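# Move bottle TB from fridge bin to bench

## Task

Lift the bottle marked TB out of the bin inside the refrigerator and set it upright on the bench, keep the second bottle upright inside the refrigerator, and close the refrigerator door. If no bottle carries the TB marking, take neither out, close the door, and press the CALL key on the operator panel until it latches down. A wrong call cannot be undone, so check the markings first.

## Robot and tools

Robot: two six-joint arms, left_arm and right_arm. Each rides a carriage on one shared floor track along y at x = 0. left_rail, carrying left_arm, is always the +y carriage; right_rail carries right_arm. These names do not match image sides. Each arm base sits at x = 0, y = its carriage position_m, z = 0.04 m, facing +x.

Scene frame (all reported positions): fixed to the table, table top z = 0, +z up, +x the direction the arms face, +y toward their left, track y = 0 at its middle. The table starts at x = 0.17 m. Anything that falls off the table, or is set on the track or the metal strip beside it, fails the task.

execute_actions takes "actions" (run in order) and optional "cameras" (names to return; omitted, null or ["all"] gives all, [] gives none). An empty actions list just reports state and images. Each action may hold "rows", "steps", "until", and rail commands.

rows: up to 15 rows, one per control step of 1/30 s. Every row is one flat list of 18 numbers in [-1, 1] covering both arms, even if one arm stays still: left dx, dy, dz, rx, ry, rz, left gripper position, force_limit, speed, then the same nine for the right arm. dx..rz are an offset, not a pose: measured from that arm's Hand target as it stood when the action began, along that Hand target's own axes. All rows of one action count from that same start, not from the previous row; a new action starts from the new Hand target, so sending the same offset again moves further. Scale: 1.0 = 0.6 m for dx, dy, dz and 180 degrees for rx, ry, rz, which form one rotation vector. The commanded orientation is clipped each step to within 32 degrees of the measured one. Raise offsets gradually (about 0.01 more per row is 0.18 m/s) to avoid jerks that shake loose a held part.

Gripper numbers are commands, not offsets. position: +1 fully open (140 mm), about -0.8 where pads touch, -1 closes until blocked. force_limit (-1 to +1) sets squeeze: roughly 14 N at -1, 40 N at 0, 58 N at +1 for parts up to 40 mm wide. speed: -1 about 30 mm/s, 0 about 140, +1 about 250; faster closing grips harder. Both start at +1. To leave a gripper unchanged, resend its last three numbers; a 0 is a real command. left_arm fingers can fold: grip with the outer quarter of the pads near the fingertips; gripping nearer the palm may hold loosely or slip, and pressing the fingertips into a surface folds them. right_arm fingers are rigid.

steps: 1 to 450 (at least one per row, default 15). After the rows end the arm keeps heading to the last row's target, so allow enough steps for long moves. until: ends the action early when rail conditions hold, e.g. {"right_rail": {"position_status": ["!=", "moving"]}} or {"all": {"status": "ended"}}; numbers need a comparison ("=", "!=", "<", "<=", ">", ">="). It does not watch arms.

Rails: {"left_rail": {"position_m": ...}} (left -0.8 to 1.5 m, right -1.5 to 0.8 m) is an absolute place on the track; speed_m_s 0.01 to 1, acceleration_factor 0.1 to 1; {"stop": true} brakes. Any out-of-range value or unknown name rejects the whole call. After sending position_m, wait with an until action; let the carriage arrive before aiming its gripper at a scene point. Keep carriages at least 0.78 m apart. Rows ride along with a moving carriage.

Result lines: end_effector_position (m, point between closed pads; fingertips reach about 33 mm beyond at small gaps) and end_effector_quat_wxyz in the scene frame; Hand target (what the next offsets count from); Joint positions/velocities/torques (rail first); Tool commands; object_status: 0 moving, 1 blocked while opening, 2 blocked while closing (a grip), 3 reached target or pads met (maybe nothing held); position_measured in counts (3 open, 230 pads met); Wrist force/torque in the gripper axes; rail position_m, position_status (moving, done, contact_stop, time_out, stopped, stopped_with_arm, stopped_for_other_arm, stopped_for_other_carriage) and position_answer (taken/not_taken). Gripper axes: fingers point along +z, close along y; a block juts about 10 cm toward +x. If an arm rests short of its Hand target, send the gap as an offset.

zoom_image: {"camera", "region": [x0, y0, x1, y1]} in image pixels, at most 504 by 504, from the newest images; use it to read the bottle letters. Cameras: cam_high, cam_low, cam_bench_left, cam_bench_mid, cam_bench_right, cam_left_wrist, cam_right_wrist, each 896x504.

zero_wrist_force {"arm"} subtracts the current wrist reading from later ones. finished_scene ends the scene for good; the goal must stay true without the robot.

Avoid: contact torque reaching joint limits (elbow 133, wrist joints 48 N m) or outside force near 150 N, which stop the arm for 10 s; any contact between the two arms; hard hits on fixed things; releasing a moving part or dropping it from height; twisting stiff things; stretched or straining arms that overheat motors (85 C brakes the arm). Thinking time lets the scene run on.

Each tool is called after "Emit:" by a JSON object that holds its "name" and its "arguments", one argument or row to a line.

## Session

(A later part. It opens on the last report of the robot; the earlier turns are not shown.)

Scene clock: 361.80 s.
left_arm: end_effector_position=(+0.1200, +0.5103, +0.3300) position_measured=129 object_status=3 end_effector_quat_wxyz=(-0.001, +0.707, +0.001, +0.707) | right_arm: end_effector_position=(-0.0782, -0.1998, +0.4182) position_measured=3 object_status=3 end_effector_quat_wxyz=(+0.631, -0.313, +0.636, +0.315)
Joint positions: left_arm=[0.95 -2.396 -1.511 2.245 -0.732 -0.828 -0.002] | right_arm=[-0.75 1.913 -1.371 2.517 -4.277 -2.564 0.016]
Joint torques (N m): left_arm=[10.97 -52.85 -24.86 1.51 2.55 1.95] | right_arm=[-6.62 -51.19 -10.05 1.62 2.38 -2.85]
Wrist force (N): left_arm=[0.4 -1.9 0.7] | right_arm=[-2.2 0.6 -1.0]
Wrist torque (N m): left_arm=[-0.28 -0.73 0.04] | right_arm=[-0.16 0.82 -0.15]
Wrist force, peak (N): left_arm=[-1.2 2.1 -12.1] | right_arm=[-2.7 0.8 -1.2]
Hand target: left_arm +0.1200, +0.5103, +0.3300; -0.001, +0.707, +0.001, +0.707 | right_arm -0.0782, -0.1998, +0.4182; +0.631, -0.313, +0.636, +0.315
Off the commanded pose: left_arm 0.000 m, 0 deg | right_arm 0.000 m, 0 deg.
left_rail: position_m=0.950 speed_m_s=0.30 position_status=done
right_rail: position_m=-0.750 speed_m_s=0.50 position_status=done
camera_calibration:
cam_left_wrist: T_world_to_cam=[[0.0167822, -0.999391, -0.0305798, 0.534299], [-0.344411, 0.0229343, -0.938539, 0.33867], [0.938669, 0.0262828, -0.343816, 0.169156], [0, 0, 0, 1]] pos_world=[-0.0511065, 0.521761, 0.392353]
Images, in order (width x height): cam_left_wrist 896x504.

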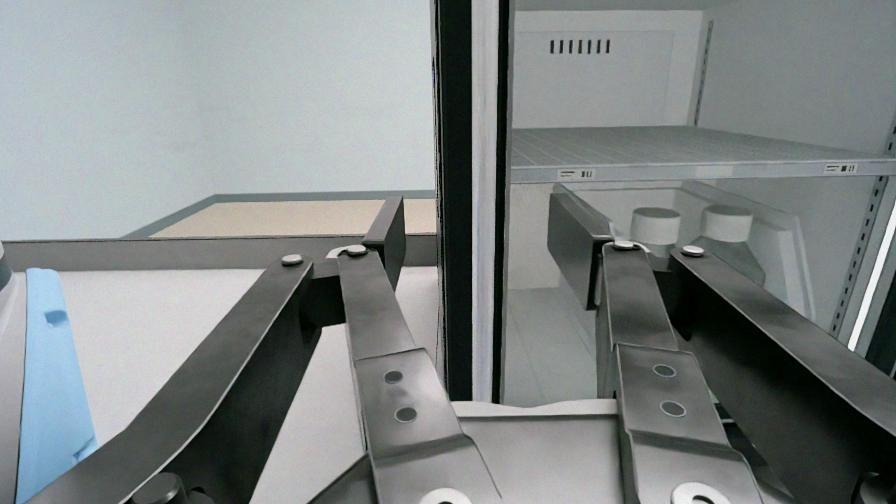

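Emit:
{"name": "execute_actions", "arguments": {
  "actions": [
    {"rows":[[0,0.004,0.07,0,0,0,0,1,0,0,0,0,0,0,0,1,1,1]],"steps":14},
    {"rows":[[0,0.004,0.065,0,0,0,0,1,0,0,0,0,0,0,0,1,1,1]],"steps":40}
  ],
  "cameras": ["cam_left_wrist"]
}}

Emit:
{"name": "zoom_image", "arguments": {
  "camera": "cam_left_wrist",
  "region": [300, 100, 650, 400]
}}

Scene clock: 375.73 s.
left_arm: end_effector_position=(+0.2010, +0.5057, +0.3301) position_measured=129 object_status=3 end_effector_quat_wxyz=(-0.001, +0.707, +0.001, +0.707) | right_arm: end_effector_position=(-0.0782, -0.1998, +0.4182) position_measured=3 object_status=3 end_effector_quat_wxyz=(+0.631, -0.313, +0.636, +0.315)
Joint positions: left_arm=[0.95 -2.257 -1.556 2.292 -0.734 -0.689 -0.002] | right_arm=[-0.75 1.913 -1.371 2.517 -4.277 -2.564 0.016]
Joint torques (N m): left_arm=[10.26 -49.08 -25.44 4.49 2.58 0.95] | right_arm=[-5.31 -52.31 -10.02 1.09 2.14 -3.16]
Wrist force (N): left_arm=[0.5 -1.6 0.8] | right_arm=[-2.3 0.3 -0.9]
Wrist torque (N m): left_arm=[-0.22 -0.74 0.13] | right_arm=[-0.24 0.85 -0.15]
Wrist force, peak (N): left_arm=[0.5 -0.7 -9.4] | right_arm=[-2.6 0.8 -1.2]
Hand target: left_arm +0.2010, +0.5057, +0.3301; -0.001, +0.707, +0.001, +0.707 | right_arm -0.0782, -0.1998, +0.4182; +0.631, -0.313, +0.636, +0.315
Off the commanded pose: left_arm 0.000 m, 0 deg | right_arm 0.000 m, 0 deg.
left_rail: position_m=0.950 speed_m_s=0.30 position_status=done
right_rail: position_m=-0.750 speed_m_s=0.50 position_status=done
camera_calibration:
cam_left_wrist: T_world_to_cam=[[0.0167822, -0.999391, -0.0305798, 0.528346], [-0.344411, 0.0229343, -0.938539, 0.366767], [0.938669, 0.0262828, -0.343816, 0.0932791], [0, 0, 0, 1]] pos_world=[0.0298935, 0.517161, 0.392453]
Images, in order (width x height): cam_left_wrist 896x504.

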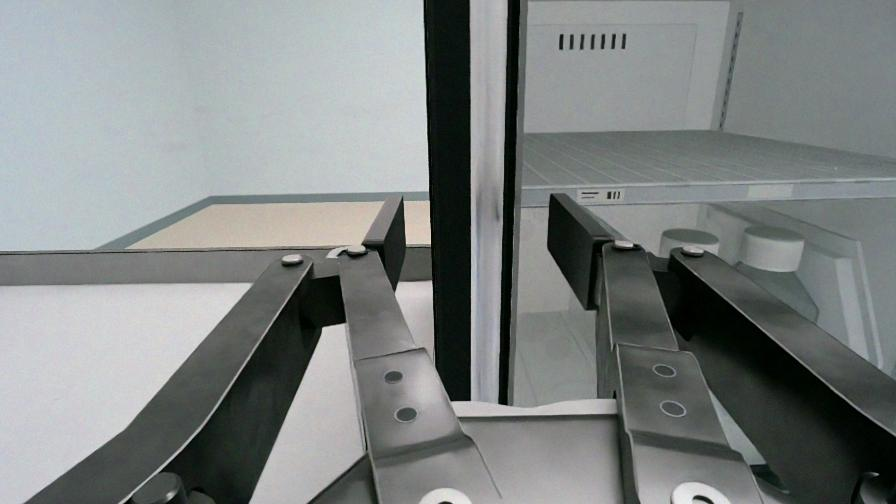

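Scaled by 1.440 from the camera's 896x504 image, which has a finer 1280x720 frame.

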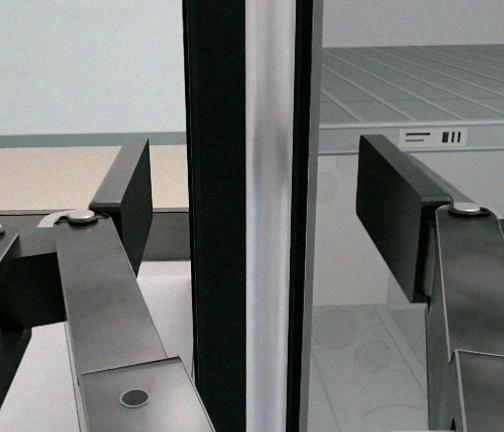

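Emit:
{"name": "execute_actions", "arguments": {
  "actions": [
    {"rows":[[0,0,0.023,0,0,0,0,1,0,0,0,0,0,0,0,1,1,1]],"steps":20},
    {"rows":[[0,0,0,0,0,0,-1,-0.5,-1,0,0,0,0,0,0,1,1,1]],"steps":120}
  ],
  "cameras": ["cam_left_wrist"]
}}

Scene clock: 386.73 s.
left_arm: end_effector_position=(+0.2148, +0.5058, +0.3301) position_measured=198 object_status=2 end_effector_quat_wxyz=(-0.001, +0.707, +0.001, +0.707) | right_arm: end_effector_position=(-0.0782, -0.1998, +0.4182) position_measured=3 object_status=3 end_effector_quat_wxyz=(+0.631, -0.313, +0.636, +0.315)
Joint positions: left_arm=[0.95 -2.232 -1.563 2.299 -0.735 -0.664 -0.002] | right_arm=[-0.75 1.913 -1.371 2.517 -4.277 -2.564 0.016]
Joint torques (N m): left_arm=[11.53 -49.83 -26.01 7.7 -14.87 -2.38] | right_arm=[-3 -51.37 -10.21 1.34 1.77 -2.76]
Wrist force (N): left_arm=[-3.5 37.6 7.2] | right_arm=[-2.3 0.6 -0.9]
Wrist torque (N m): left_arm=[-0.90 -0.83 0.21] | right_arm=[-0.16 0.84 -0.15]
Wrist force, peak (N): left_arm=[-3.7 38.4 7.2] | right_arm=[-2.8 0.8 -1.0]
Hand target: left_arm +0.2148, +0.5058, +0.3301; -0.001, +0.707, +0.001, +0.707 | right_arm -0.0782, -0.1998, +0.4182; +0.631, -0.313, +0.636, +0.315
Off the commanded pose: left_arm 0.000 m, 0 deg | right_arm 0.000 m, 0 deg.
left_rail: position_m=0.950 speed_m_s=0.30 position_status=done
right_rail: position_m=-0.750 speed_m_s=0.50 position_status=done
camera_calibration:
cam_left_wrist: T_world_to_cam=[[0.0167478, -0.999389, -0.0306736, 0.528151], [-0.344411, 0.0230343, -0.938536, 0.371467], [0.93867, 0.0262827, -0.343815, 0.080325], [0, 0, 0, 1]] pos_world=[0.0436935, 0.517161, 0.392453]
Images, in order (width x height): cam_left_wrist 896x504.

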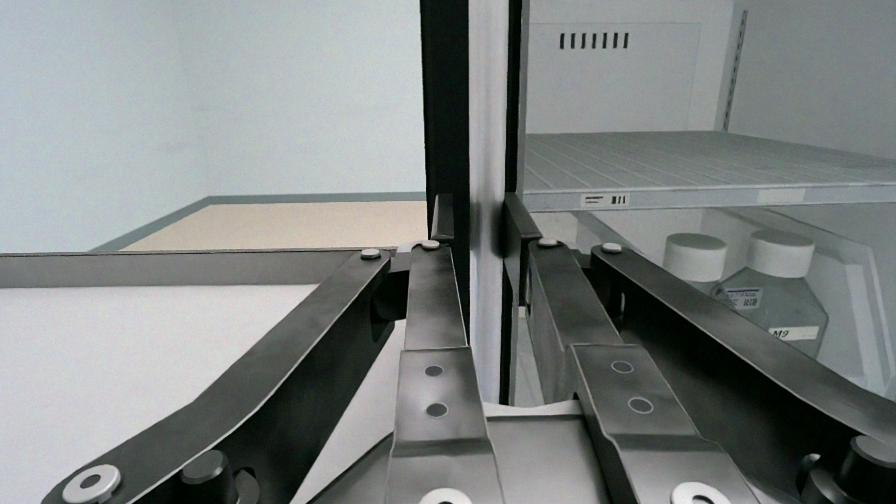

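Emit:
{"name": "execute_actions", "arguments": {
  "actions": [
    {"rows":[[0,0.003,0,0,0,0,-1,-0.5,-1,0,0,0,0,0,0,1,1,1]],"steps":20},
    {"rows":[[0,0.003,0,0,0,0,-0.98,-0.3,-1,0,0,0,0,0,0,1,1,1]],"steps":60}
  ],
  "cameras": ["cam_left_wrist"]
}}

Scene clock: 400.30 s.
left_arm: end_effector_position=(+0.2148, +0.5022, +0.3301) position_measured=208 object_status=2 end_effector_quat_wxyz=(-0.001, +0.707, +0.001, +0.707) | right_arm: end_effector_position=(-0.0782, -0.1998, +0.4182) position_measured=3 object_status=3 end_effector_quat_wxyz=(+0.631, -0.313, +0.636, +0.315)
Joint positions: left_arm=[0.95 -2.227 -1.556 2.292 -0.734 -0.659 -0.002] | right_arm=[-0.75 1.913 -1.371 2.517 -4.277 -2.564 0.016]
Joint torques (N m): left_arm=[18.28 -24.17 -29.22 7.64 -7.51 -2.12] | right_arm=[-1.39 -52.15 -11.69 1 1.84 -2.59]
Wrist force (N): left_arm=[-3.2 28.3 0.2] | right_arm=[-2.3 0.1 -1.0]
Wrist torque (N m): left_arm=[-0.87 -0.85 0.19] | right_arm=[-0.28 0.83 -0.15]
Wrist force, peak (N): left_arm=[-3.8 38.0 7.3] | right_arm=[-2.7 0.3 -1.4]
Hand target: left_arm +0.2148, +0.5022, +0.3301; -0.001, +0.707, +0.001, +0.707 | right_arm -0.0782, -0.1998, +0.4182; +0.631, -0.313, +0.636, +0.315
Off the commanded pose: left_arm 0.000 m, 0 deg | right_arm 0.000 m, 0 deg.
left_rail: position_m=0.950 speed_m_s=0.30 position_status=done
right_rail: position_m=-0.750 speed_m_s=0.50 position_status=done
camera_calibration:
cam_left_wrist: T_world_to_cam=[[0.0167478, -0.999389, -0.0306736, 0.524553], [-0.344411, 0.0230343, -0.938536, 0.37155], [0.93867, 0.0262827, -0.343815, 0.0804196], [0, 0, 0, 1]] pos_world=[0.0436935, 0.513561, 0.392453]
Images, in order (width x height): cam_left_wrist 896x504.

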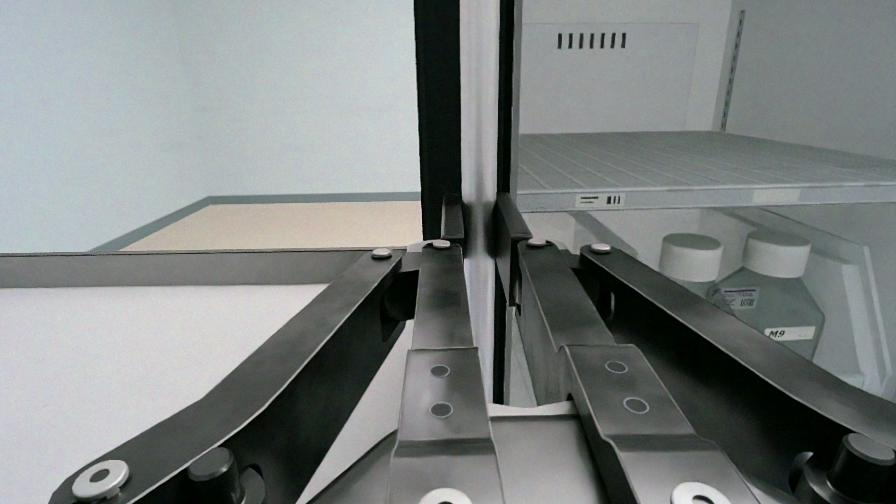

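Emit:
{"name": "execute_actions", "arguments": {
  "actions": [
    {"rows":[[0,0.005,0,0,0,0,-0.98,-0.3,-1,0,0,0,0,0,0,1,1,1]],"steps":40}
  ],
  "cameras": []
}}

Scene clock: 406.07 s.
left_arm: end_effector_position=(+0.2148, +0.4992, +0.3301) position_measured=208 object_status=2 end_effector_quat_wxyz=(-0.001, +0.707, +0.001, +0.707) | right_arm: end_effector_position=(-0.0782, -0.1998, +0.4182) position_measured=3 object_status=3 end_effector_quat_wxyz=(+0.631, -0.313, +0.636, +0.315)
Joint positions: left_arm=[0.95 -2.223 -1.551 2.287 -0.734 -0.655 -0.002] | right_arm=[-0.75 1.913 -1.371 2.517 -4.277 -2.564 0.016]
Joint torques (N m): left_arm=[11.86 -18.95 -50.16 -3.91 18.81 -2.17] | right_arm=[-4.99 -51.68 -11.23 0.92 1.7 -3.1]
Wrist force (N): left_arm=[3.9 -49.1 -18.8] | right_arm=[-2.3 0.4 -1.3]
Wrist torque (N m): left_arm=[0.74 -0.68 0.18] | right_arm=[-0.20 0.84 -0.15]
Wrist force, peak (N): left_arm=[3.6 -49.1 -19.1] | right_arm=[-2.7 0.4 -1.3]
Hand target: left_arm +0.2148, +0.4992, +0.3301; -0.001, +0.707, +0.001, +0.707 | right_arm -0.0782, -0.1998, +0.4182; +0.631, -0.313, +0.636, +0.315
Off the commanded pose: left_arm 0.000 m, 0 deg | right_arm 0.000 m, 0 deg.
left_rail: position_m=0.950 speed_m_s=0.30 position_status=done
right_rail: position_m=-0.750 speed_m_s=0.50 position_status=done
No camera images: "cameras" was empty.

Emit:
{"name": "execute_actions", "arguments": {
  "actions": [
    {"rows":[[0,-0.0032,0,0,0,0,-0.98,-0.3,-1,0,0,0,0,0,0,1,1,1]],"steps":15},
    {"rows":[[0,0.0008,-0.006,0.003,0,0,-0.98,-0.3,-1,0,0,0,0,0,0,1,1,1],[0,0.0016,-0.012,0.006,0,0,-0.98,-0.3,-1,0,0,0,0,0,0,1,1,1],[0,0.0024,-0.018,0.009,0,0,-0.98,-0.3,-1,0,0,0,0,0,0,1,1,1],[0,0.0032,-0.024,0.012,0,0,-0.98,-0.3,-1,0,0,0,0,0,0,1,1,1],[0,0.005,-0.035,0.0167,0,0,-0.98,-0.3,-1,0,0,0,0,0,0,1,1,1]],"steps":45}
  ],
  "cameras": ["cam_left_wrist"]
}}

Scene clock: 417.83 s.
left_arm: end_effector_position=(+0.1938, +0.4980, +0.3301) position_measured=208 object_status=2 end_effector_quat_wxyz=(-0.019, +0.706, +0.020, +0.707) | right_arm: end_effector_position=(-0.0782, -0.1998, +0.4182) position_measured=3 object_status=3 end_effector_quat_wxyz=(+0.631, -0.313, +0.636, +0.315)
Joint positions: left_arm=[0.95 -2.233 -1.511 2.244 -0.732 -0.717 -0.002] | right_arm=[-0.75 1.913 -1.371 2.517 -4.277 -2.564 0.016]
Joint torques (N m): left_arm=[-5.14 -29.11 -23 11.13 -20.82 -2.33] | right_arm=[-1.56 -49.5 -10.82 1.02 1.74 -2.62]
Wrist force (N): left_arm=[-5.8 54.6 10.3] | right_arm=[-2.4 0.8 -1.0]
Wrist torque (N m): left_arm=[-1.22 -0.84 0.19] | right_arm=[-0.12 0.85 -0.16]
Wrist force, peak (N): left_arm=[-5.8 55.0 10.4] | right_arm=[-2.6 0.5 -1.4]
Hand target: left_arm +0.1938, +0.4980, +0.3301; -0.019, +0.706, +0.020, +0.707 | right_arm -0.0782, -0.1998, +0.4182; +0.631, -0.313, +0.636, +0.315
Off the commanded pose: left_arm 0.000 m, 0 deg | right_arm 0.000 m, 0 deg.
left_rail: position_m=0.950 speed_m_s=0.30 position_status=done
right_rail: position_m=-0.750 speed_m_s=0.50 position_status=done
camera_calibration:
cam_left_wrist: T_world_to_cam=[[0.0691534, -0.997138, -0.0305533, 0.509466], [-0.34523, 0.00481448, -0.938506, 0.373638], [0.935967, 0.0754488, -0.343909, 0.076257], [0, 0, 0, 1]] pos_world=[0.0223855, 0.500455, 0.392453]
Images, in order (width x height): cam_left_wrist 896x504.

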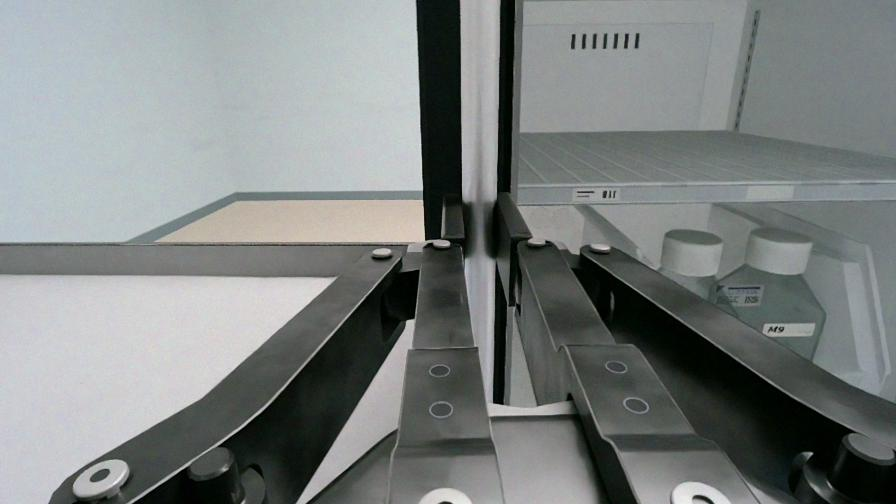

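Emit:
{"name": "execute_actions", "arguments": {
  "actions": [
    {"rows":[[0,0.0035,0,0,0,0,-0.98,-0.3,-1,0,0,0,0,0,0,1,1,1],[0,0.0058,-0.01,0.005,0,0,-0.98,-0.3,-1,0,0,0,0,0,0,1,1,1],[0,0.0083,-0.02,0.01,0,0,-0.98,-0.3,-1,0,0,0,0,0,0,1,1,1],[0,0.0108,-0.03,0.0147,0,0,-0.98,-0.3,-1,0,0,0,0,0,0,1,1,1],[0,0.0135,-0.04,0.019,0,0,-0.98,-0.3,-1,0,0,0,0,0,0,1,1,1],[0,0.0162,-0.05,0.0238,0,0,-0.98,-0.3,-1,0,0,0,0,0,0,1,1,1],[0,0.019,-0.06,0.0286,0,0,-0.98,-0.3,-1,0,0,0,0,0,0,1,1,1],[0,0.022,-0.07,0.0333,0,0,-0.98,-0.3,-1,0,0,0,0,0,0,1,1,1]],"steps":40}
  ],
  "cameras": ["cam_left_wrist"]
}}

Scene clock: 436.87 s.
left_arm: end_effector_position=(+0.1526, +0.4826, +0.3301) position_measured=208 object_status=2 end_effector_quat_wxyz=(-0.056, +0.705, +0.057, +0.705) | right_arm: end_effector_position=(-0.0782, -0.1998, +0.4182) position_measured=3 object_status=3 end_effector_quat_wxyz=(+0.631, -0.313, +0.636, +0.315)
Joint positions: left_arm=[0.95 -2.23 -1.415 2.134 -0.718 -0.819 -0.002] | right_arm=[-0.75 1.913 -1.371 2.517 -4.277 -2.564 0.016]
Joint torques (N m): left_arm=[12.01 -31.9 -41.63 3.62 1.99 -2.01] | right_arm=[-0.79 -53.05 -11.2 0.97 1.54 -2.96]
Wrist force (N): left_arm=[2.8 -13.1 -0.2] | right_arm=[-2.3 0.4 -1.2]
Wrist torque (N m): left_arm=[-0.07 -0.68 0.34] | right_arm=[-0.20 0.83 -0.15]
Wrist force, peak (N): left_arm=[-5.9 56.0 10.7] | right_arm=[-2.8 0.6 -1.2]
Hand target: left_arm +0.1526, +0.4826, +0.3301; -0.056, +0.705, +0.057, +0.705 | right_arm -0.0782, -0.1998, +0.4182; +0.631, -0.313, +0.636, +0.315
Off the commanded pose: left_arm 0.000 m, 0 deg | right_arm 0.000 m, 0 deg.
left_rail: position_m=0.950 speed_m_s=0.30 position_status=done
right_rail: position_m=-0.750 speed_m_s=0.50 position_status=done
camera_calibration:
cam_left_wrist: T_world_to_cam=[[0.172927, -0.984464, -0.0304555, 0.474871], [-0.343931, -0.0313811, -0.93847, 0.376632], [0.922934, 0.172762, -0.344015, 0.0710204], [0, 0, 0, 1]] pos_world=[-0.0181297, 0.467043, 0.392353]
Images, in order (width x height): cam_left_wrist 896x504.

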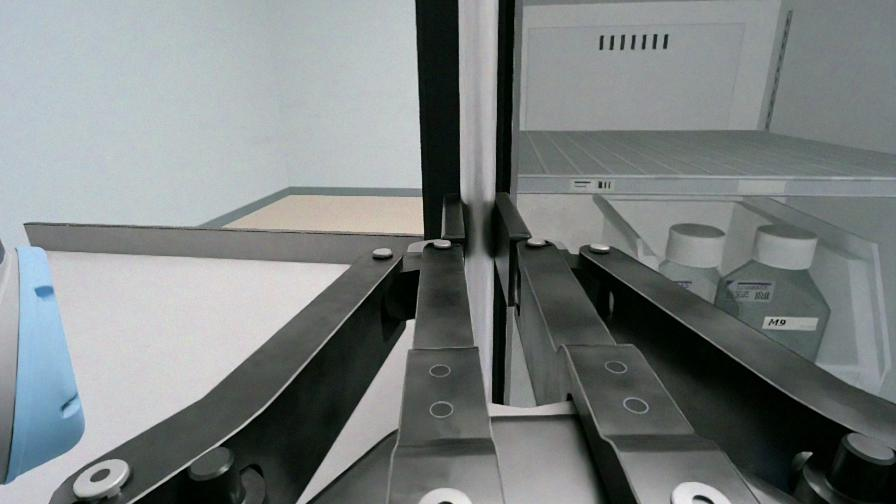

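Emit:
{"name": "execute_actions", "arguments": {
  "actions": [
    {"rows":[[0,0.0053,-0.0233,0.0111,0,0,-0.98,-0.3,-1,0,0,0,0,0,0,1,1,1]],"steps":6},
    {"rows":[[0,0.0057,-0.0233,0.0111,0,0,-0.98,-0.3,-1,0,0,0,0,0,0,1,1,1]],"steps":6},
    {"rows":[[0,0.0057,-0.0233,0.0111,0,0,-0.98,-0.3,-1,0,0,0,0,0,0,1,1,1]],"steps":6},
    {"rows":[[0,0.0057,-0.0233,0.0111,0,0,-0.98,-0.3,-1,0,0,0,0,0,0,1,1,1]],"steps":6},
    {"rows":[[0,0.0057,-0.0233,0.0111,0,0,-0.98,-0.3,-1,0,0,0,0,0,0,1,1,1]],"steps":25}
  ],
  "cameras": ["cam_left_wrist"]
}}

Scene clock: 446.77 s.
left_arm: end_effector_position=(+0.0885, +0.4503, +0.3300) position_measured=208 object_status=2 end_effector_quat_wxyz=(-0.117, +0.697, +0.118, +0.698) | right_arm: end_effector_position=(-0.0782, -0.1998, +0.4182) position_measured=3 object_status=3 end_effector_quat_wxyz=(+0.631, -0.313, +0.636, +0.315)
Joint positions: left_arm=[0.95 -2.205 -1.267 1.938 -0.671 -0.968 -0.002] | right_arm=[-0.75 1.913 -1.371 2.517 -4.277 -2.564 0.016]
Joint torques (N m): left_arm=[21.21 -41.19 -54.35 -1.84 23.11 -2.35] | right_arm=[-2.95 -51 -11.43 0.78 1.47 -2.83]
Wrist force (N): left_arm=[10.4 -76.1 -8.2] | right_arm=[-2.2 0.0 -0.8]
Wrist torque (N m): left_arm=[1.11 -0.48 0.31] | right_arm=[-0.29 0.81 -0.15]
Wrist force, peak (N): left_arm=[10.3 -76.2 -7.8] | right_arm=[-2.4 0.8 -1.6]
Hand target: left_arm +0.0885, +0.4503, +0.3300; -0.117, +0.697, +0.118, +0.698 | right_arm -0.0782, -0.1998, +0.4182; +0.631, -0.313, +0.636, +0.315
Off the commanded pose: left_arm 0.000 m, 0 deg | right_arm 0.000 m, 0 deg.
left_rail: position_m=0.950 speed_m_s=0.30 position_status=done
right_rail: position_m=-0.750 speed_m_s=0.50 position_status=done
camera_calibration:
cam_left_wrist: T_world_to_cam=[[0.341068, -0.939547, -0.0303839, 0.419077], [-0.333435, -0.0906943, -0.938401, 0.379295], [0.878916, 0.33019, -0.344211, 0.0688211], [0, 0, 0, 1]] pos_world=[-0.0769519, 0.405419, 0.392353]
Images, in order (width x height): cam_left_wrist 896x504.

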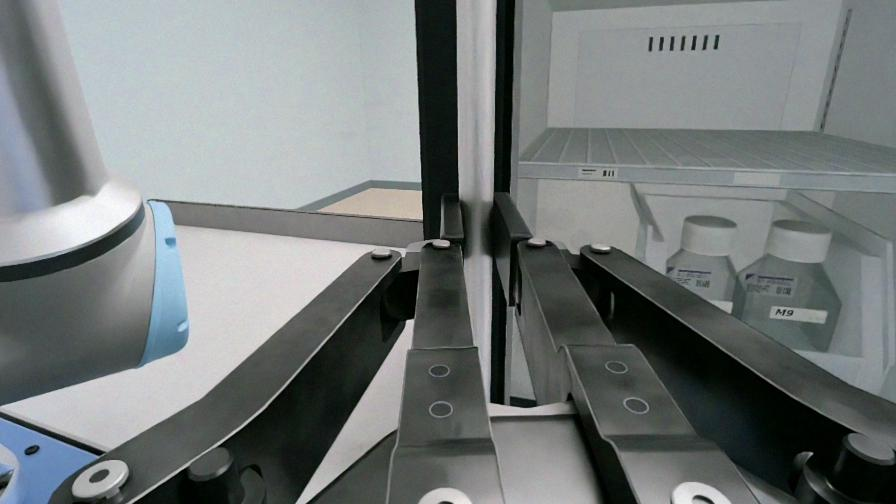

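Emit:
{"name": "execute_actions", "arguments": {
  "actions": [
    {"rows":[[0,-0.0046,0,0,0,0,-0.98,-0.3,-1,0,0,0,0,0,0,1,1,1]],"steps":8},
    {"rows":[[0,0.0048,-0.0233,0.0111,0,0,-0.98,-0.3,-1,0,0,0,0,0,0,1,1,1]],"steps":6},
    {"rows":[[0,0.0048,-0.0233,0.0111,0,0,-0.98,-0.3,-1,0,0,0,0,0,0,1,1,1]],"steps":6},
    {"rows":[[0,0.0048,-0.0233,0.0111,0,0,-0.98,-0.3,-1,0,0,0,0,0,0,1,1,1]],"steps":6},
    {"rows":[[0,0.0048,-0.0233,0.0111,0,0,-0.98,-0.3,-1,0,0,0,0,0,0,1,1,1]],"steps":6},
    {"rows":[[0,0.0048,-0.0233,0.0111,0,0,-0.98,-0.3,-1,0,0,0,0,0,0,1,1,1]],"steps":25}
  ],
  "cameras": ["cam_left_wrist"]
}}

Scene clock: 457.07 s.
left_arm: end_effector_position=(+0.0290, +0.4123, +0.3300) position_measured=208 object_status=2 end_effector_quat_wxyz=(-0.177, +0.684, +0.178, +0.685) | right_arm: end_effector_position=(-0.0782, -0.1998, +0.4182) position_measured=3 object_status=3 end_effector_quat_wxyz=(+0.631, -0.313, +0.636, +0.315)
Joint positions: left_arm=[0.95 -2.169 -1.128 1.733 -0.604 -1.106 -0.001] | right_arm=[-0.75 1.913 -1.371 2.517 -4.277 -2.564 0.016]
Joint torques (N m): left_arm=[20.52 -58.16 -45.16 1.9 8.46 -2.22] | right_arm=[0.37 -50.67 -11.17 0.85 1.29 -3.05]
Wrist force (N): left_arm=[8.6 -32.7 -1.8] | right_arm=[-2.5 0.6 -1.2]
Wrist torque (N m): left_arm=[0.24 -0.51 0.28] | right_arm=[-0.16 0.89 -0.15]
Wrist force, peak (N): left_arm=[10.6 -76.3 -8.1] | right_arm=[-2.7 0.4 -1.6]
Hand target: left_arm +0.0290, +0.4123, +0.3300; -0.177, +0.684, +0.178, +0.685 | right_arm -0.0782, -0.1998, +0.4182; +0.631, -0.313, +0.636, +0.315
Off the commanded pose: left_arm 0.000 m, 0 deg | right_arm 0.000 m, 0 deg.
left_rail: position_m=0.950 speed_m_s=0.30 position_status=done
right_rail: position_m=-0.750 speed_m_s=0.50 position_status=done
camera_calibration:
cam_left_wrist: T_world_to_cam=[[0.498902, -0.866131, -0.0302402, 0.368685], [-0.312747, -0.147385, -0.938332, 0.378798], [0.808261, 0.477593, -0.344411, 0.0750999], [0, 0, 0, 1]] pos_world=[-0.12617, 0.339291, 0.392453]
Images, in order (width x height): cam_left_wrist 896x504.

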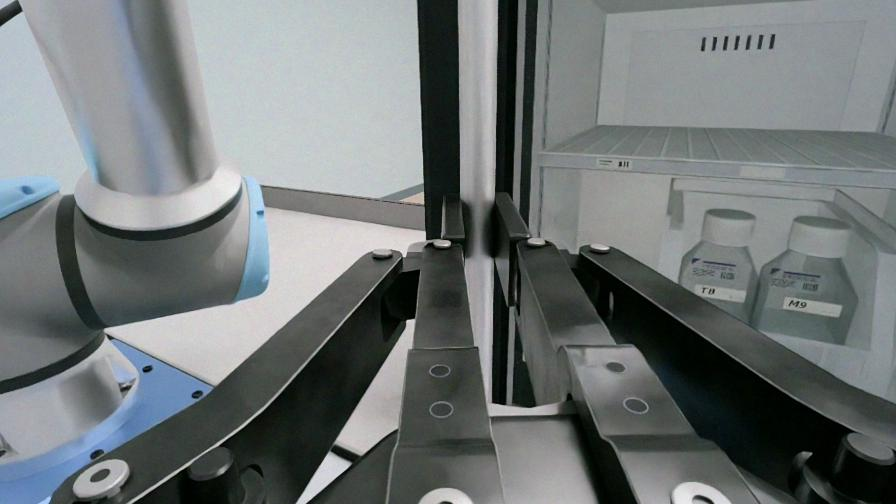

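Emit:
{"name": "zoom_image", "arguments": {
  "camera": "cam_left_wrist",
  "region": [660, 190, 880, 350]
}}

Emit:
{"name": "zoom_image", "arguments": {
  "camera": "cam_left_wrist",
  "region": [680, 260, 760, 320]
}}

Scaled by 2.291 from the camera's 896x504 image, which has a finer 1280x720 frame.

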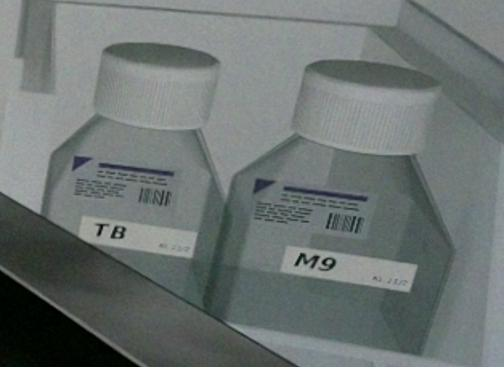

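Scaled by 6.300 from the camera's 896x504 image, which has a finer 1280x720 frame.

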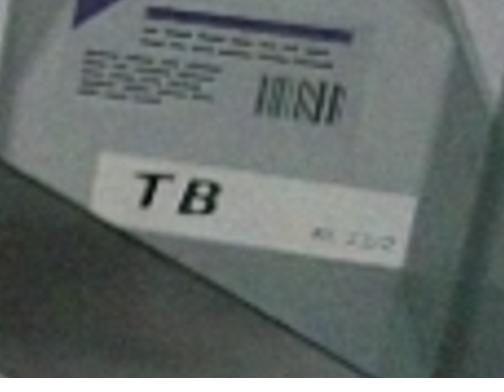

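Emit:
{"name": "execute_actions", "arguments": {
  "actions": [
    {"rows":[[0,0.0026,-0.0233,0.0111,0,0,-0.98,-0.3,-1,0,0,0,0,0,0,1,1,1]],"steps":6},
    {"rows":[[0,0.0046,-0.0233,0.0111,0,0,-0.98,-0.3,-1,0,0,0,0,0,0,1,1,1]],"steps":6},
    {"rows":[[0,0.0046,-0.0233,0.0111,0,0,-0.98,-0.3,-1,0,0,0,0,0,0,1,1,1]],"steps":6},
    {"rows":[[0,0.0046,-0.0233,0.0111,0,0,-0.98,-0.3,-1,0,0,0,0,0,0,1,1,1]],"steps":6},
    {"rows":[[0,0.0046,-0.0233,0.0111,0,0,-0.98,-0.3,-1,0,0,0,0,0,0,1,1,1]],"steps":25}
  ],
  "cameras": ["cam_left_wrist","cam_high"]
}}

Scene clock: 471.87 s.
left_arm: end_effector_position=(-0.0225, +0.3636, +0.3300) position_measured=208 object_status=2 end_effector_quat_wxyz=(-0.236, +0.666, +0.237, +0.667) | right_arm: end_effector_position=(-0.0782, -0.1998, +0.4182) position_measured=3 object_status=3 end_effector_quat_wxyz=(+0.631, -0.313, +0.636, +0.315)
Joint positions: left_arm=[0.95 -2.121 -0.99 1.507 -0.518 -1.232 -0.001] | right_arm=[-0.75 1.913 -1.371 2.517 -4.277 -2.564 0.016]
Joint torques (N m): left_arm=[28.29 -67.06 -46.16 0.77 11.17 -2.29] | right_arm=[-1.79 -50.18 -11.16 0.88 0.95 -2.52]
Wrist force (N): left_arm=[10.6 -40.5 -2.5] | right_arm=[-2.4 0.6 -0.8]
Wrist torque (N m): left_arm=[0.48 -0.43 0.24] | right_arm=[-0.16 0.87 -0.15]
Wrist force, peak (N): left_arm=[11.1 -40.8 -2.8] | right_arm=[-2.7 0.4 -1.2]
Hand target: left_arm -0.0225, +0.3636, +0.3300; -0.236, +0.666, +0.237, +0.667 | right_arm -0.0782, -0.1998, +0.4182; +0.631, -0.313, +0.636, +0.315
Off the commanded pose: left_arm 0.000 m, 0 deg | right_arm 0.000 m, 0 deg.
left_rail: position_m=0.950 speed_m_s=0.30 position_status=done
right_rail: position_m=-0.750 speed_m_s=0.50 position_status=done
camera_calibration:
cam_left_wrist: T_world_to_cam=[[0.641559, -0.766479, -0.030198, 0.319232], [-0.282602, -0.199578, -0.938246, 0.375103], [0.713119, 0.610474, -0.34465, 0.0895796], [0, 0, 0, 1]] pos_world=[-0.162682, 0.264861, 0.392453]
Images, in order (width x height): cam_high 896x504, cam_left_wrist 896x504.

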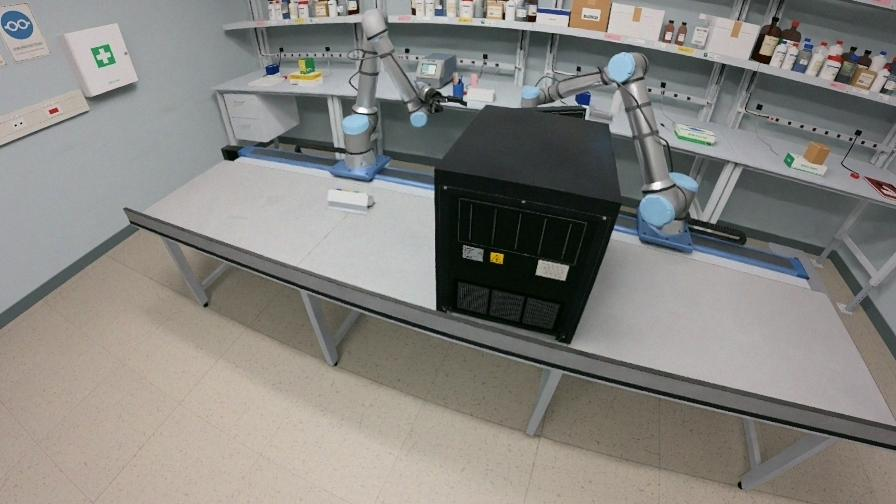

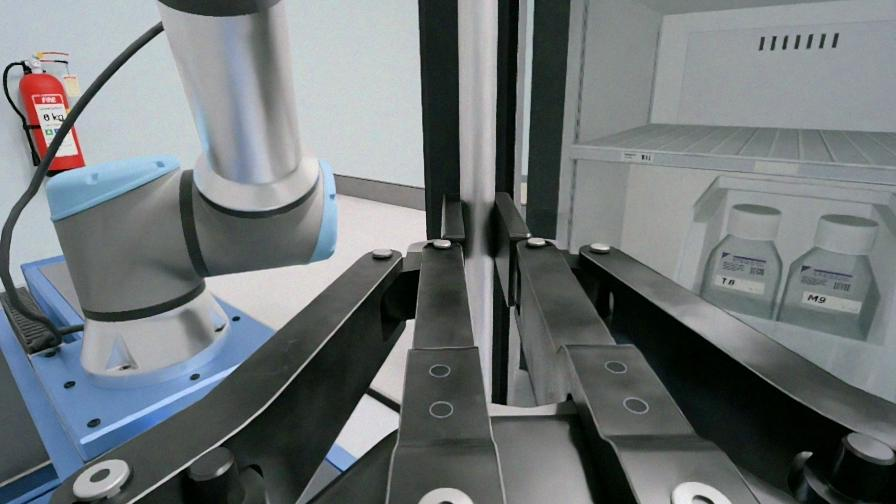

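Emit:
{"name": "execute_actions", "arguments": {
  "actions": [
    {"right_rail":{"position_m":-1.2,"speed_m_s":0.4,"acceleration_factor":0.4},"steps":150,"until":{"right_rail":{"position_status":["!=","moving"]}}},
    {"rows":[[0,0.0022,-0.0233,0.0111,0,0,-0.98,-0.3,-1,0,0,0,0,0,0,1,1,1]],"steps":6},
    {"rows":[[0,0.0044,-0.0233,0.0111,0,0,-0.98,-0.3,-1,0,0,0,0,0,0,1,1,1]],"steps":6},
    {"rows":[[0,0.0044,-0.0233,0.0111,0,0,-0.98,-0.3,-1,0,0,0,0,0,0,1,1,1]],"steps":6},
    {"rows":[[0,0.0044,-0.0233,0.0111,0,0,-0.98,-0.3,-1,0,0,0,0,0,0,1,1,1]],"steps":6},
    {"rows":[[0,0.0044,-0.0233,0.0111,0,0,-0.98,-0.3,-1,0,0,0,0,0,0,1,1,1]],"steps":25}
  ],
  "cameras": ["cam_left_wrist"]
}}

Scene clock: 485.13 s.
left_arm: end_effector_position=(-0.0653, +0.3073, +0.3300) position_measured=208 object_status=2 end_effector_quat_wxyz=(-0.293, +0.643, +0.294, +0.643) | right_arm: end_effector_position=(-0.0782, -0.6498, +0.4182) position_measured=3 object_status=3 end_effector_quat_wxyz=(+0.631, -0.313, +0.636, +0.315)
Joint positions: left_arm=[0.95 -2.066 -0.847 1.261 -0.414 -1.352 -0.001] | right_arm=[-1.2 1.913 -1.371 2.517 -4.277 -2.564 0.016]
Joint torques (N m): left_arm=[42.36 -76.45 -46.43 0.5 16.66 -2.16] | right_arm=[1.57 -28.31 -26.38 0.88 0.58 -2.67]
Wrist force (N): left_arm=[13.8 -56.9 -3.5] | right_arm=[-2.2 0.5 -1.0]
Wrist torque (N m): left_arm=[0.66 -0.40 0.25] | right_arm=[-0.17 0.82 -0.15]
Wrist force, peak (N): left_arm=[14.2 -56.9 -3.6] | right_arm=[-2.5 -0.2 -2.4]
Hand target: left_arm -0.0653, +0.3073, +0.3300; -0.293, +0.643, +0.294, +0.643 | right_arm -0.0782, -0.6498, +0.4182; +0.631, -0.313, +0.636, +0.315
Off the commanded pose: left_arm 0.000 m, 0 deg | right_arm 0.000 m, 0 deg.
left_rail: position_m=0.950 speed_m_s=0.30 position_status=done
right_rail: position_m=-1.200 speed_m_s=0.40 position_status=done
camera_calibration:
cam_left_wrist: T_world_to_cam=[[0.764818, -0.643537, -0.0302181, 0.273849], [-0.243813, -0.245709, -0.93818, 0.368456], [0.596329, 0.724905, -0.344825, 0.111649], [0, 0, 0, 1]] pos_world=[-0.18619, 0.185829, 0.392453]
Images, in order (width x height): cam_left_wrist 896x504.

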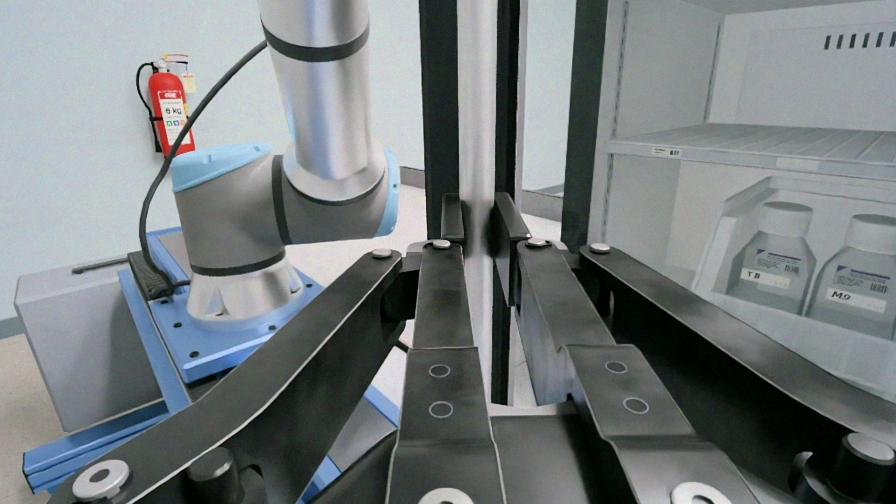

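Emit:
{"name": "execute_actions", "arguments": {
  "actions": [
    {"rows":[[0,0.0007,-0.0233,0.0111,0,0,-0.98,-0.3,-1,0,0,0,0,0,0,1,1,1]],"steps":6},
    {"rows":[[0,0.0042,-0.0233,0.0111,0,0,-0.98,-0.3,-1,0,0,0,0,0,0,1,1,1]],"steps":6},
    {"rows":[[0,0.0042,-0.0233,0.0111,0,0,-0.98,-0.3,-1,0,0,0,0,0,0,1,1,1]],"steps":6},
    {"rows":[[0,0.0042,-0.0233,0.0111,0,0,-0.98,-0.3,-1,0,0,0,0,0,0,1,1,1]],"steps":6},
    {"rows":[[0,0.003,-0.0233,0.0111,0,0,-0.98,-0.3,-1,0,0,0,0,0,0,1,1,1]],"steps":6},
    {"rows":[[0,0.0042,-0.0233,0.0111,0,0,-0.98,-0.3,-1,0,0,0,0,0,0,1,1,1]],"steps":6},
    {"rows":[[0,0.0042,-0.0233,0.0111,0,0,-0.98,-0.3,-1,0,0,0,0,0,0,1,1,1]],"steps":25}
  ],
  "cameras": ["cam_left_wrist"]
}}

Scene clock: 497.57 s.
left_arm: end_effector_position=(-0.1089, +0.2189, +0.3301) position_measured=208 object_status=2 end_effector_quat_wxyz=(-0.369, +0.602, +0.370, +0.603) | right_arm: end_effector_position=(-0.0782, -0.6498, +0.4182) position_measured=3 object_status=3 end_effector_quat_wxyz=(+0.631, -0.313, +0.636, +0.315)
Joint positions: left_arm=[0.95 -1.984 -0.626 0.854 -0.229 -1.514 -0.001] | right_arm=[-1.2 1.913 -1.371 2.517 -4.277 -2.564 0.016]
Joint torques (N m): left_arm=[68.17 -93.37 -45.5 0.36 24.29 -2.36] | right_arm=[0.63 -31.11 -25.66 0.4 0.7 -1.95]
Wrist force (N): left_arm=[15.4 -79.6 -3.7] | right_arm=[-2.5 0.4 -1.2]
Wrist torque (N m): left_arm=[1.16 -0.35 0.26] | right_arm=[-0.20 0.89 -0.15]
Wrist force, peak (N): left_arm=[15.8 -79.9 -3.7] | right_arm=[-2.7 0.3 -1.5]
Hand target: left_arm -0.1089, +0.2189, +0.3301; -0.369, +0.602, +0.370, +0.603 | right_arm -0.0782, -0.6498, +0.4182; +0.631, -0.313, +0.636, +0.315
Off the commanded pose: left_arm 0.000 m, 0 deg | right_arm 0.000 m, 0 deg.
left_rail: position_m=0.950 speed_m_s=0.30 position_status=done
right_rail: position_m=-1.200 speed_m_s=0.40 position_status=done
camera_calibration:
cam_left_wrist: T_world_to_cam=[[0.897634, -0.439702, -0.0302639, 0.220179], [-0.177404, -0.297597, -0.938064, 0.354673], [0.403462, 0.847407, -0.345138, 0.154093], [0, 0, 0, 1]] pos_world=[-0.196891, 0.0717836, 0.392553]
Images, in order (width x height): cam_left_wrist 896x504.

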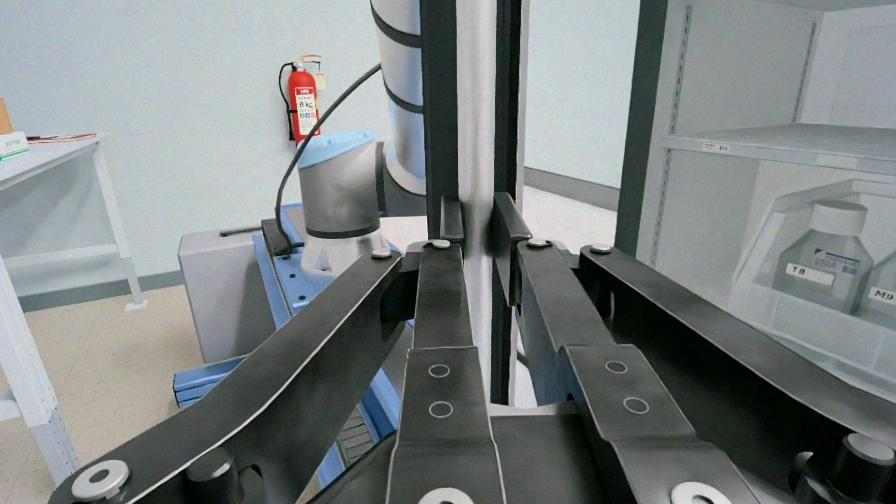

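Emit:
{"name": "execute_actions", "arguments": {
  "actions": [
    {"rows":[[0,-0.005,0,0,0,0,-0.98,-0.3,-1,0,0,0,0,0,0,1,1,1]],"steps":20},
    {"rows":[[0,0,0,0,0,0,0,-0.3,-0.5,0,0,0,0,0,0,1,1,1]],"steps":40}
  ],
  "cameras": ["cam_left_wrist"]
}}

Scene clock: 524.70 s.
left_arm: end_effector_position=(-0.1116, +0.2203, +0.3301) position_measured=129 object_status=3 end_effector_quat_wxyz=(-0.369, +0.602, +0.370, +0.603) | right_arm: end_effector_position=(-0.0782, -0.6498, +0.4182) position_measured=3 object_status=3 end_effector_quat_wxyz=(+0.631, -0.313, +0.636, +0.315)
Joint positions: left_arm=[0.95 -1.986 -0.627 0.857 -0.23 -1.517 -0.001] | right_arm=[-1.2 1.913 -1.371 2.517 -4.277 -2.564 0.016]
Joint torques (N m): left_arm=[-9.01 -120.4 -44.87 3.32 -1.06 -0.93] | right_arm=[3.16 -29.5 -25.98 0.75 0.63 -1.99]
Wrist force (N): left_arm=[5.1 -0.7 -5.0] | right_arm=[-2.2 0.3 -1.0]
Wrist torque (N m): left_arm=[-0.01 -1.79 0.11] | right_arm=[-0.24 0.81 -0.15]
Wrist force, peak (N): left_arm=[15.7 -80.1 -3.4] | right_arm=[-2.9 0.6 -1.0]
Hand target: left_arm -0.1116, +0.2203, +0.3301; -0.369, +0.602, +0.370, +0.603 | right_arm -0.0782, -0.6498, +0.4182; +0.631, -0.313, +0.636, +0.315
Off the commanded pose: left_arm 0.000 m, 0 deg | right_arm 0.000 m, 0 deg.
left_rail: position_m=0.950 speed_m_s=0.30 position_status=done
right_rail: position_m=-1.200 speed_m_s=0.40 position_status=done
camera_calibration:
cam_left_wrist: T_world_to_cam=[[0.897653, -0.439661, -0.0302787, 0.223138], [-0.177352, -0.297494, -0.938106, 0.354741], [0.403441, 0.847464, -0.345021, 0.153936], [0, 0, 0, 1]] pos_world=[-0.199491, 0.0731831, 0.392653]
Images, in order (width x height): cam_left_wrist 896x504.

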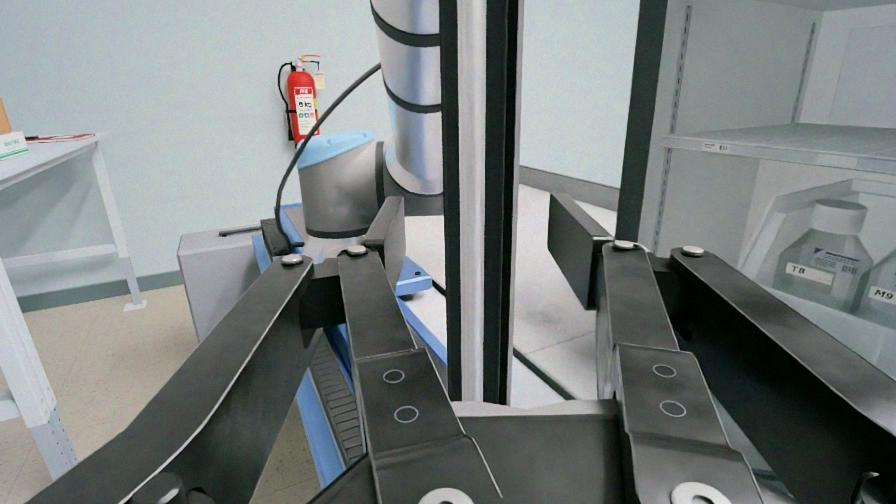

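Emit:
{"name": "execute_actions", "arguments": {
  "actions": [
    {"rows":[[0,0,-0.05,0,0,0,0,-0.3,-0.5,0,0,0,0,0,0,1,1,1]],"steps":9},
    {"rows":[[0,0,-0.04,0,0,0,0,-0.3,-0.5,0,0,0,0,0,0,1,1,1]],"steps":25},
    {"rows":[[0,-0.06,0,-0.03,0,0,-1,-0.3,0,0,0,0,0,0,0,1,1,1]],"steps":9},
    {"rows":[[0,-0.06,0,-0.03,0,0,-1,-0.3,0,0,0,0,0,0,0,1,1,1]],"steps":9},
    {"rows":[[0,-0.06,0,-0.03,0,0,-1,-0.3,0,0,0,0,0,0,0,1,1,1]],"steps":9},
    {"rows":[[0,-0.06,0,-0.03,0,0,-1,-0.3,0,0,0,0,0,0,0,1,1,1]],"steps":30}
  ],
  "cameras": ["cam_left_wrist"]
}}

Scene clock: 548.60 s.
left_arm: end_effector_position=(-0.1470, +0.1775, +0.3307) position_measured=152 object_status=2 end_effector_quat_wxyz=(-0.349, +0.614, +0.350, +0.615) | right_arm: end_effector_position=(-0.0782, -0.6498, +0.4182) position_measured=3 object_status=3 end_effector_quat_wxyz=(+0.631, -0.313, +0.636, +0.315)
Joint positions: left_arm=[0.95 -2.021 -0.518 0.648 -0.129 -1.484 -0.001] | right_arm=[-1.2 1.913 -1.371 2.517 -4.277 -2.564 0.016]
Joint torques (N m): left_arm=[-19.62 -120.19 -41.7 2.55 -9.95 0.11] | right_arm=[4.3 -29.29 -25.71 1.03 0.15 -1.26]
Wrist force (N): left_arm=[10.7 38.0 6.4] | right_arm=[-2.2 0.4 -1.0]
Wrist torque (N m): left_arm=[0.10 -1.86 0.03] | right_arm=[-0.21 0.81 -0.16]
Wrist force, peak (N): left_arm=[-1.5 162.1 39.7] | right_arm=[-2.7 0.9 -1.3]
Hand target: left_arm -0.1470, +0.1775, +0.3307; -0.349, +0.614, +0.350, +0.615 (not the last commanded pose) | right_arm -0.0782, -0.6498, +0.4182; +0.631, -0.313, +0.636, +0.315
Tool commands: left_gripper/position=-1.0 left_gripper/force_limit=-0.301961 left_gripper/speed=+0.003922 right_gripper/position=+1.0 right_gripper/force_limit=+1.0 right_gripper/speed=+1.0
Off the commanded pose: right_arm 0.000 m, 0 deg.
FORCE FAULT: contact force on the left arm reached its limit, and that arm stopped for 10 seconds. The contact can be on any part of that arm, not only on its tool. That arm's remaining commands of this call were not run. That arm's target is now where it stood when the stop ended, not its last command. That arm accepts commands again.
left_rail: position_m=0.950 speed_m_s=0.30 position_status=done
right_rail: position_m=-1.200 speed_m_s=0.40 position_status=done
camera_calibration:
cam_left_wrist: T_world_to_cam=[[0.866414, -0.498408, -0.0302767, 0.242001], [-0.196027, -0.283747, -0.938648, 0.331157], [0.459239, 0.819193, -0.343544, 0.217396], [0, 0, 0, 1]] pos_world=[-0.244594, 0.0364908, 0.392853]
Images, in order (width x height): cam_left_wrist 896x504.

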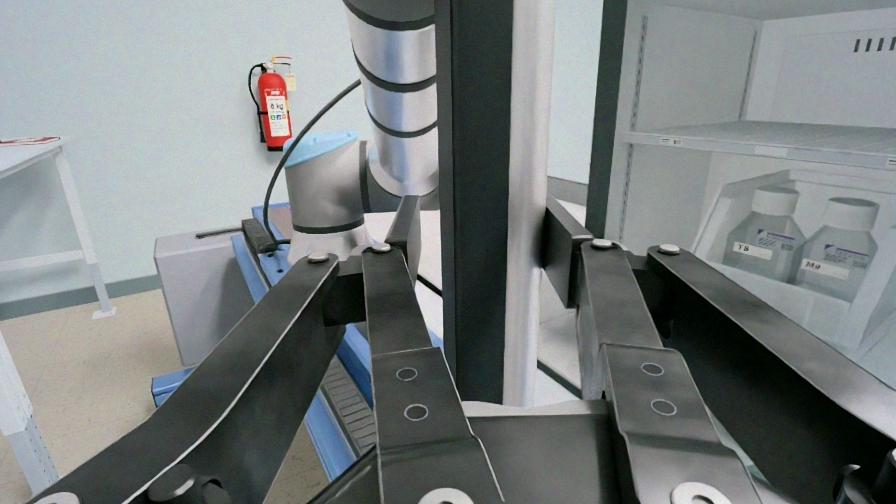

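Emit:
{"name": "execute_actions", "arguments": {
  "actions": [
    {"rows":[[0,0.01,0,0,0,0,0.3,-0.3,-0.5,0,0,0,0,0,0,1,1,1]],"steps":30},
    {"rows":[[0,0.02,0,0,0,0,0.3,-0.3,-0.5,0,0,0,0,0,0,1,1,1]],"steps":15},
    {"rows":[[0,0,-0.04,0,0,0,0.3,-0.3,-0.5,0,0,0,0,0,0,1,1,1]],"steps":10},
    {"rows":[[0,0,-0.04,0,0,0,0.3,-0.3,-0.5,0,0,0,0,0,0,1,1,1]],"steps":30}
  ],
  "cameras": ["cam_left_wrist"]
}}

Scene clock: 558.07 s.
left_arm: end_effector_position=(-0.1560, +0.1271, +0.3306) position_measured=91 object_status=3 end_effector_quat_wxyz=(-0.349, +0.614, +0.350, +0.615) | right_arm: end_effector_position=(-0.0782, -0.6498, +0.4182) position_measured=3 object_status=3 end_effector_quat_wxyz=(+0.631, -0.313, +0.636, +0.315)
Joint positions: left_arm=[0.95 -2.009 -0.329 0.274 0.056 -1.472 -0.001] | right_arm=[-1.2 1.913 -1.371 2.517 -4.277 -2.564 0.016]
Joint torques (N m): left_arm=[13.62 -114.48 -49.55 6.06 -1.7 -2.16] | right_arm=[7.8 -31.04 -26.07 0.73 -0.03 -0.87]
Wrist force (N): left_arm=[3.5 1.4 -5.7] | right_arm=[-2.1 0.7 -1.0]
Wrist torque (N m): left_arm=[0.49 -1.40 0.19] | right_arm=[-0.14 0.78 -0.16]
Wrist force, peak (N): left_arm=[10.8 36.9 6.2] | right_arm=[-2.7 0.1 -1.8]
Hand target: left_arm -0.1560, +0.1271, +0.3306; -0.349, +0.614, +0.350, +0.615 | right_arm -0.0782, -0.6498, +0.4182; +0.631, -0.313, +0.636, +0.315
Off the commanded pose: left_arm 0.000 m, 0 deg | right_arm 0.000 m, 0 deg.
left_rail: position_m=0.950 speed_m_s=0.30 position_status=done
right_rail: position_m=-1.200 speed_m_s=0.40 position_status=done
camera_calibration:
cam_left_wrist: T_world_to_cam=[[0.866407, -0.498418, -0.0303097, 0.22469], [-0.196058, -0.283729, -0.938648, 0.315084], [0.459239, 0.819193, -0.343543, 0.262817], [0, 0, 0, 1]] pos_world=[-0.253594, -0.0139093, 0.392853]
Images, in order (width x height): cam_left_wrist 896x504.

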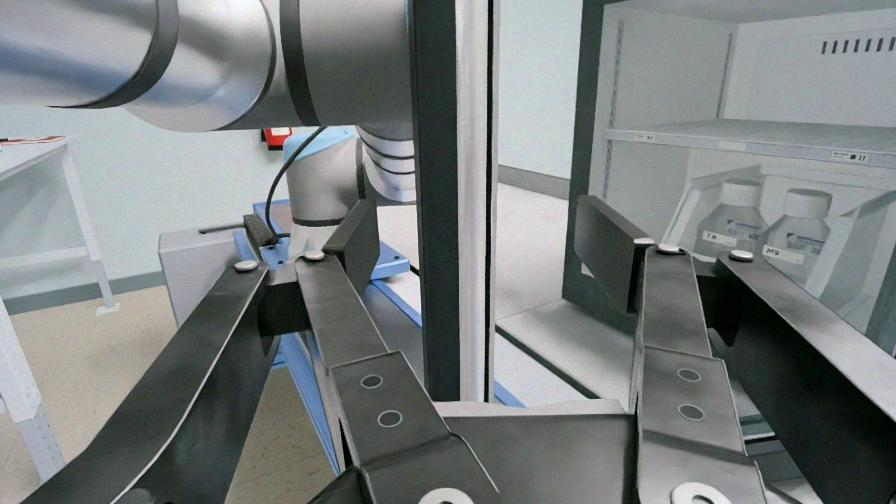

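Emit:
{"name": "execute_actions", "arguments": {
  "actions": [
    {"left_rail":{"position_m":0.85,"speed_m_s":0.15,"acceleration_factor":0.3},"steps":150,"until":{"left_rail":{"position_status":["!=","moving"]}}}
  ],
  "cameras": ["cam_left_wrist"]
}}

Scene clock: 568.83 s.
left_arm: end_effector_position=(-0.1560, +0.0271, +0.3306) position_measured=91 object_status=3 end_effector_quat_wxyz=(-0.349, +0.614, +0.350, +0.615) | right_arm: end_effector_position=(-0.0782, -0.6498, +0.4182) position_measured=3 object_status=3 end_effector_quat_wxyz=(+0.631, -0.313, +0.636, +0.315)
Joint positions: left_arm=[0.85 -2.009 -0.329 0.274 0.056 -1.472 -0.001] | right_arm=[-1.2 1.913 -1.371 2.517 -4.277 -2.564 0.016]
Joint torques (N m): left_arm=[-6.85 -118.74 -49.15 5.84 1.67 -1.09] | right_arm=[5.32 -30.73 -26.69 0.94 -0.13 -0.64]
Wrist force (N): left_arm=[3.7 1.3 -5.9] | right_arm=[-2.4 0.1 -1.1]
Wrist torque (N m): left_arm=[0.45 -1.45 0.20] | right_arm=[-0.27 0.86 -0.16]
Wrist force, peak (N): left_arm=[3.5 1.6 -6.8] | right_arm=[-2.6 0.6 -1.6]
Hand target: left_arm -0.1560, +0.0271, +0.3306; -0.349, +0.614, +0.350, +0.615 | right_arm -0.0782, -0.6498, +0.4182; +0.631, -0.313, +0.636, +0.315
Tool commands: left_gripper/position=+0.3 left_gripper/force_limit=-0.3 left_gripper/speed=-0.5 right_gripper/position=+1.0 right_gripper/force_limit=+1.0 right_gripper/speed=+1.0
Off the commanded pose: left_arm 0.000 m, 0 deg | right_arm 0.000 m, 0 deg.
left_rail: position_m=0.850 speed_m_s=0.15 position_status=done
right_rail: position_m=-1.200 speed_m_s=0.40 position_status=done
camera_calibration:
cam_left_wrist: T_world_to_cam=[[0.866414, -0.498408, -0.0302767, 0.174789], [-0.196027, -0.283747, -0.938648, 0.286689], [0.459239, 0.819193, -0.343544, 0.344818], [0, 0, 0, 1]] pos_world=[-0.253594, -0.114009, 0.392853]
Images, in order (width x height): cam_left_wrist 896x504.

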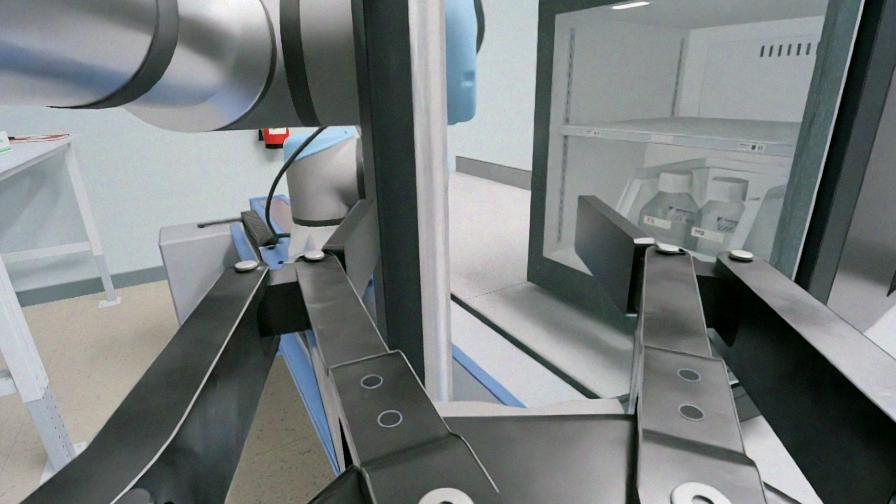

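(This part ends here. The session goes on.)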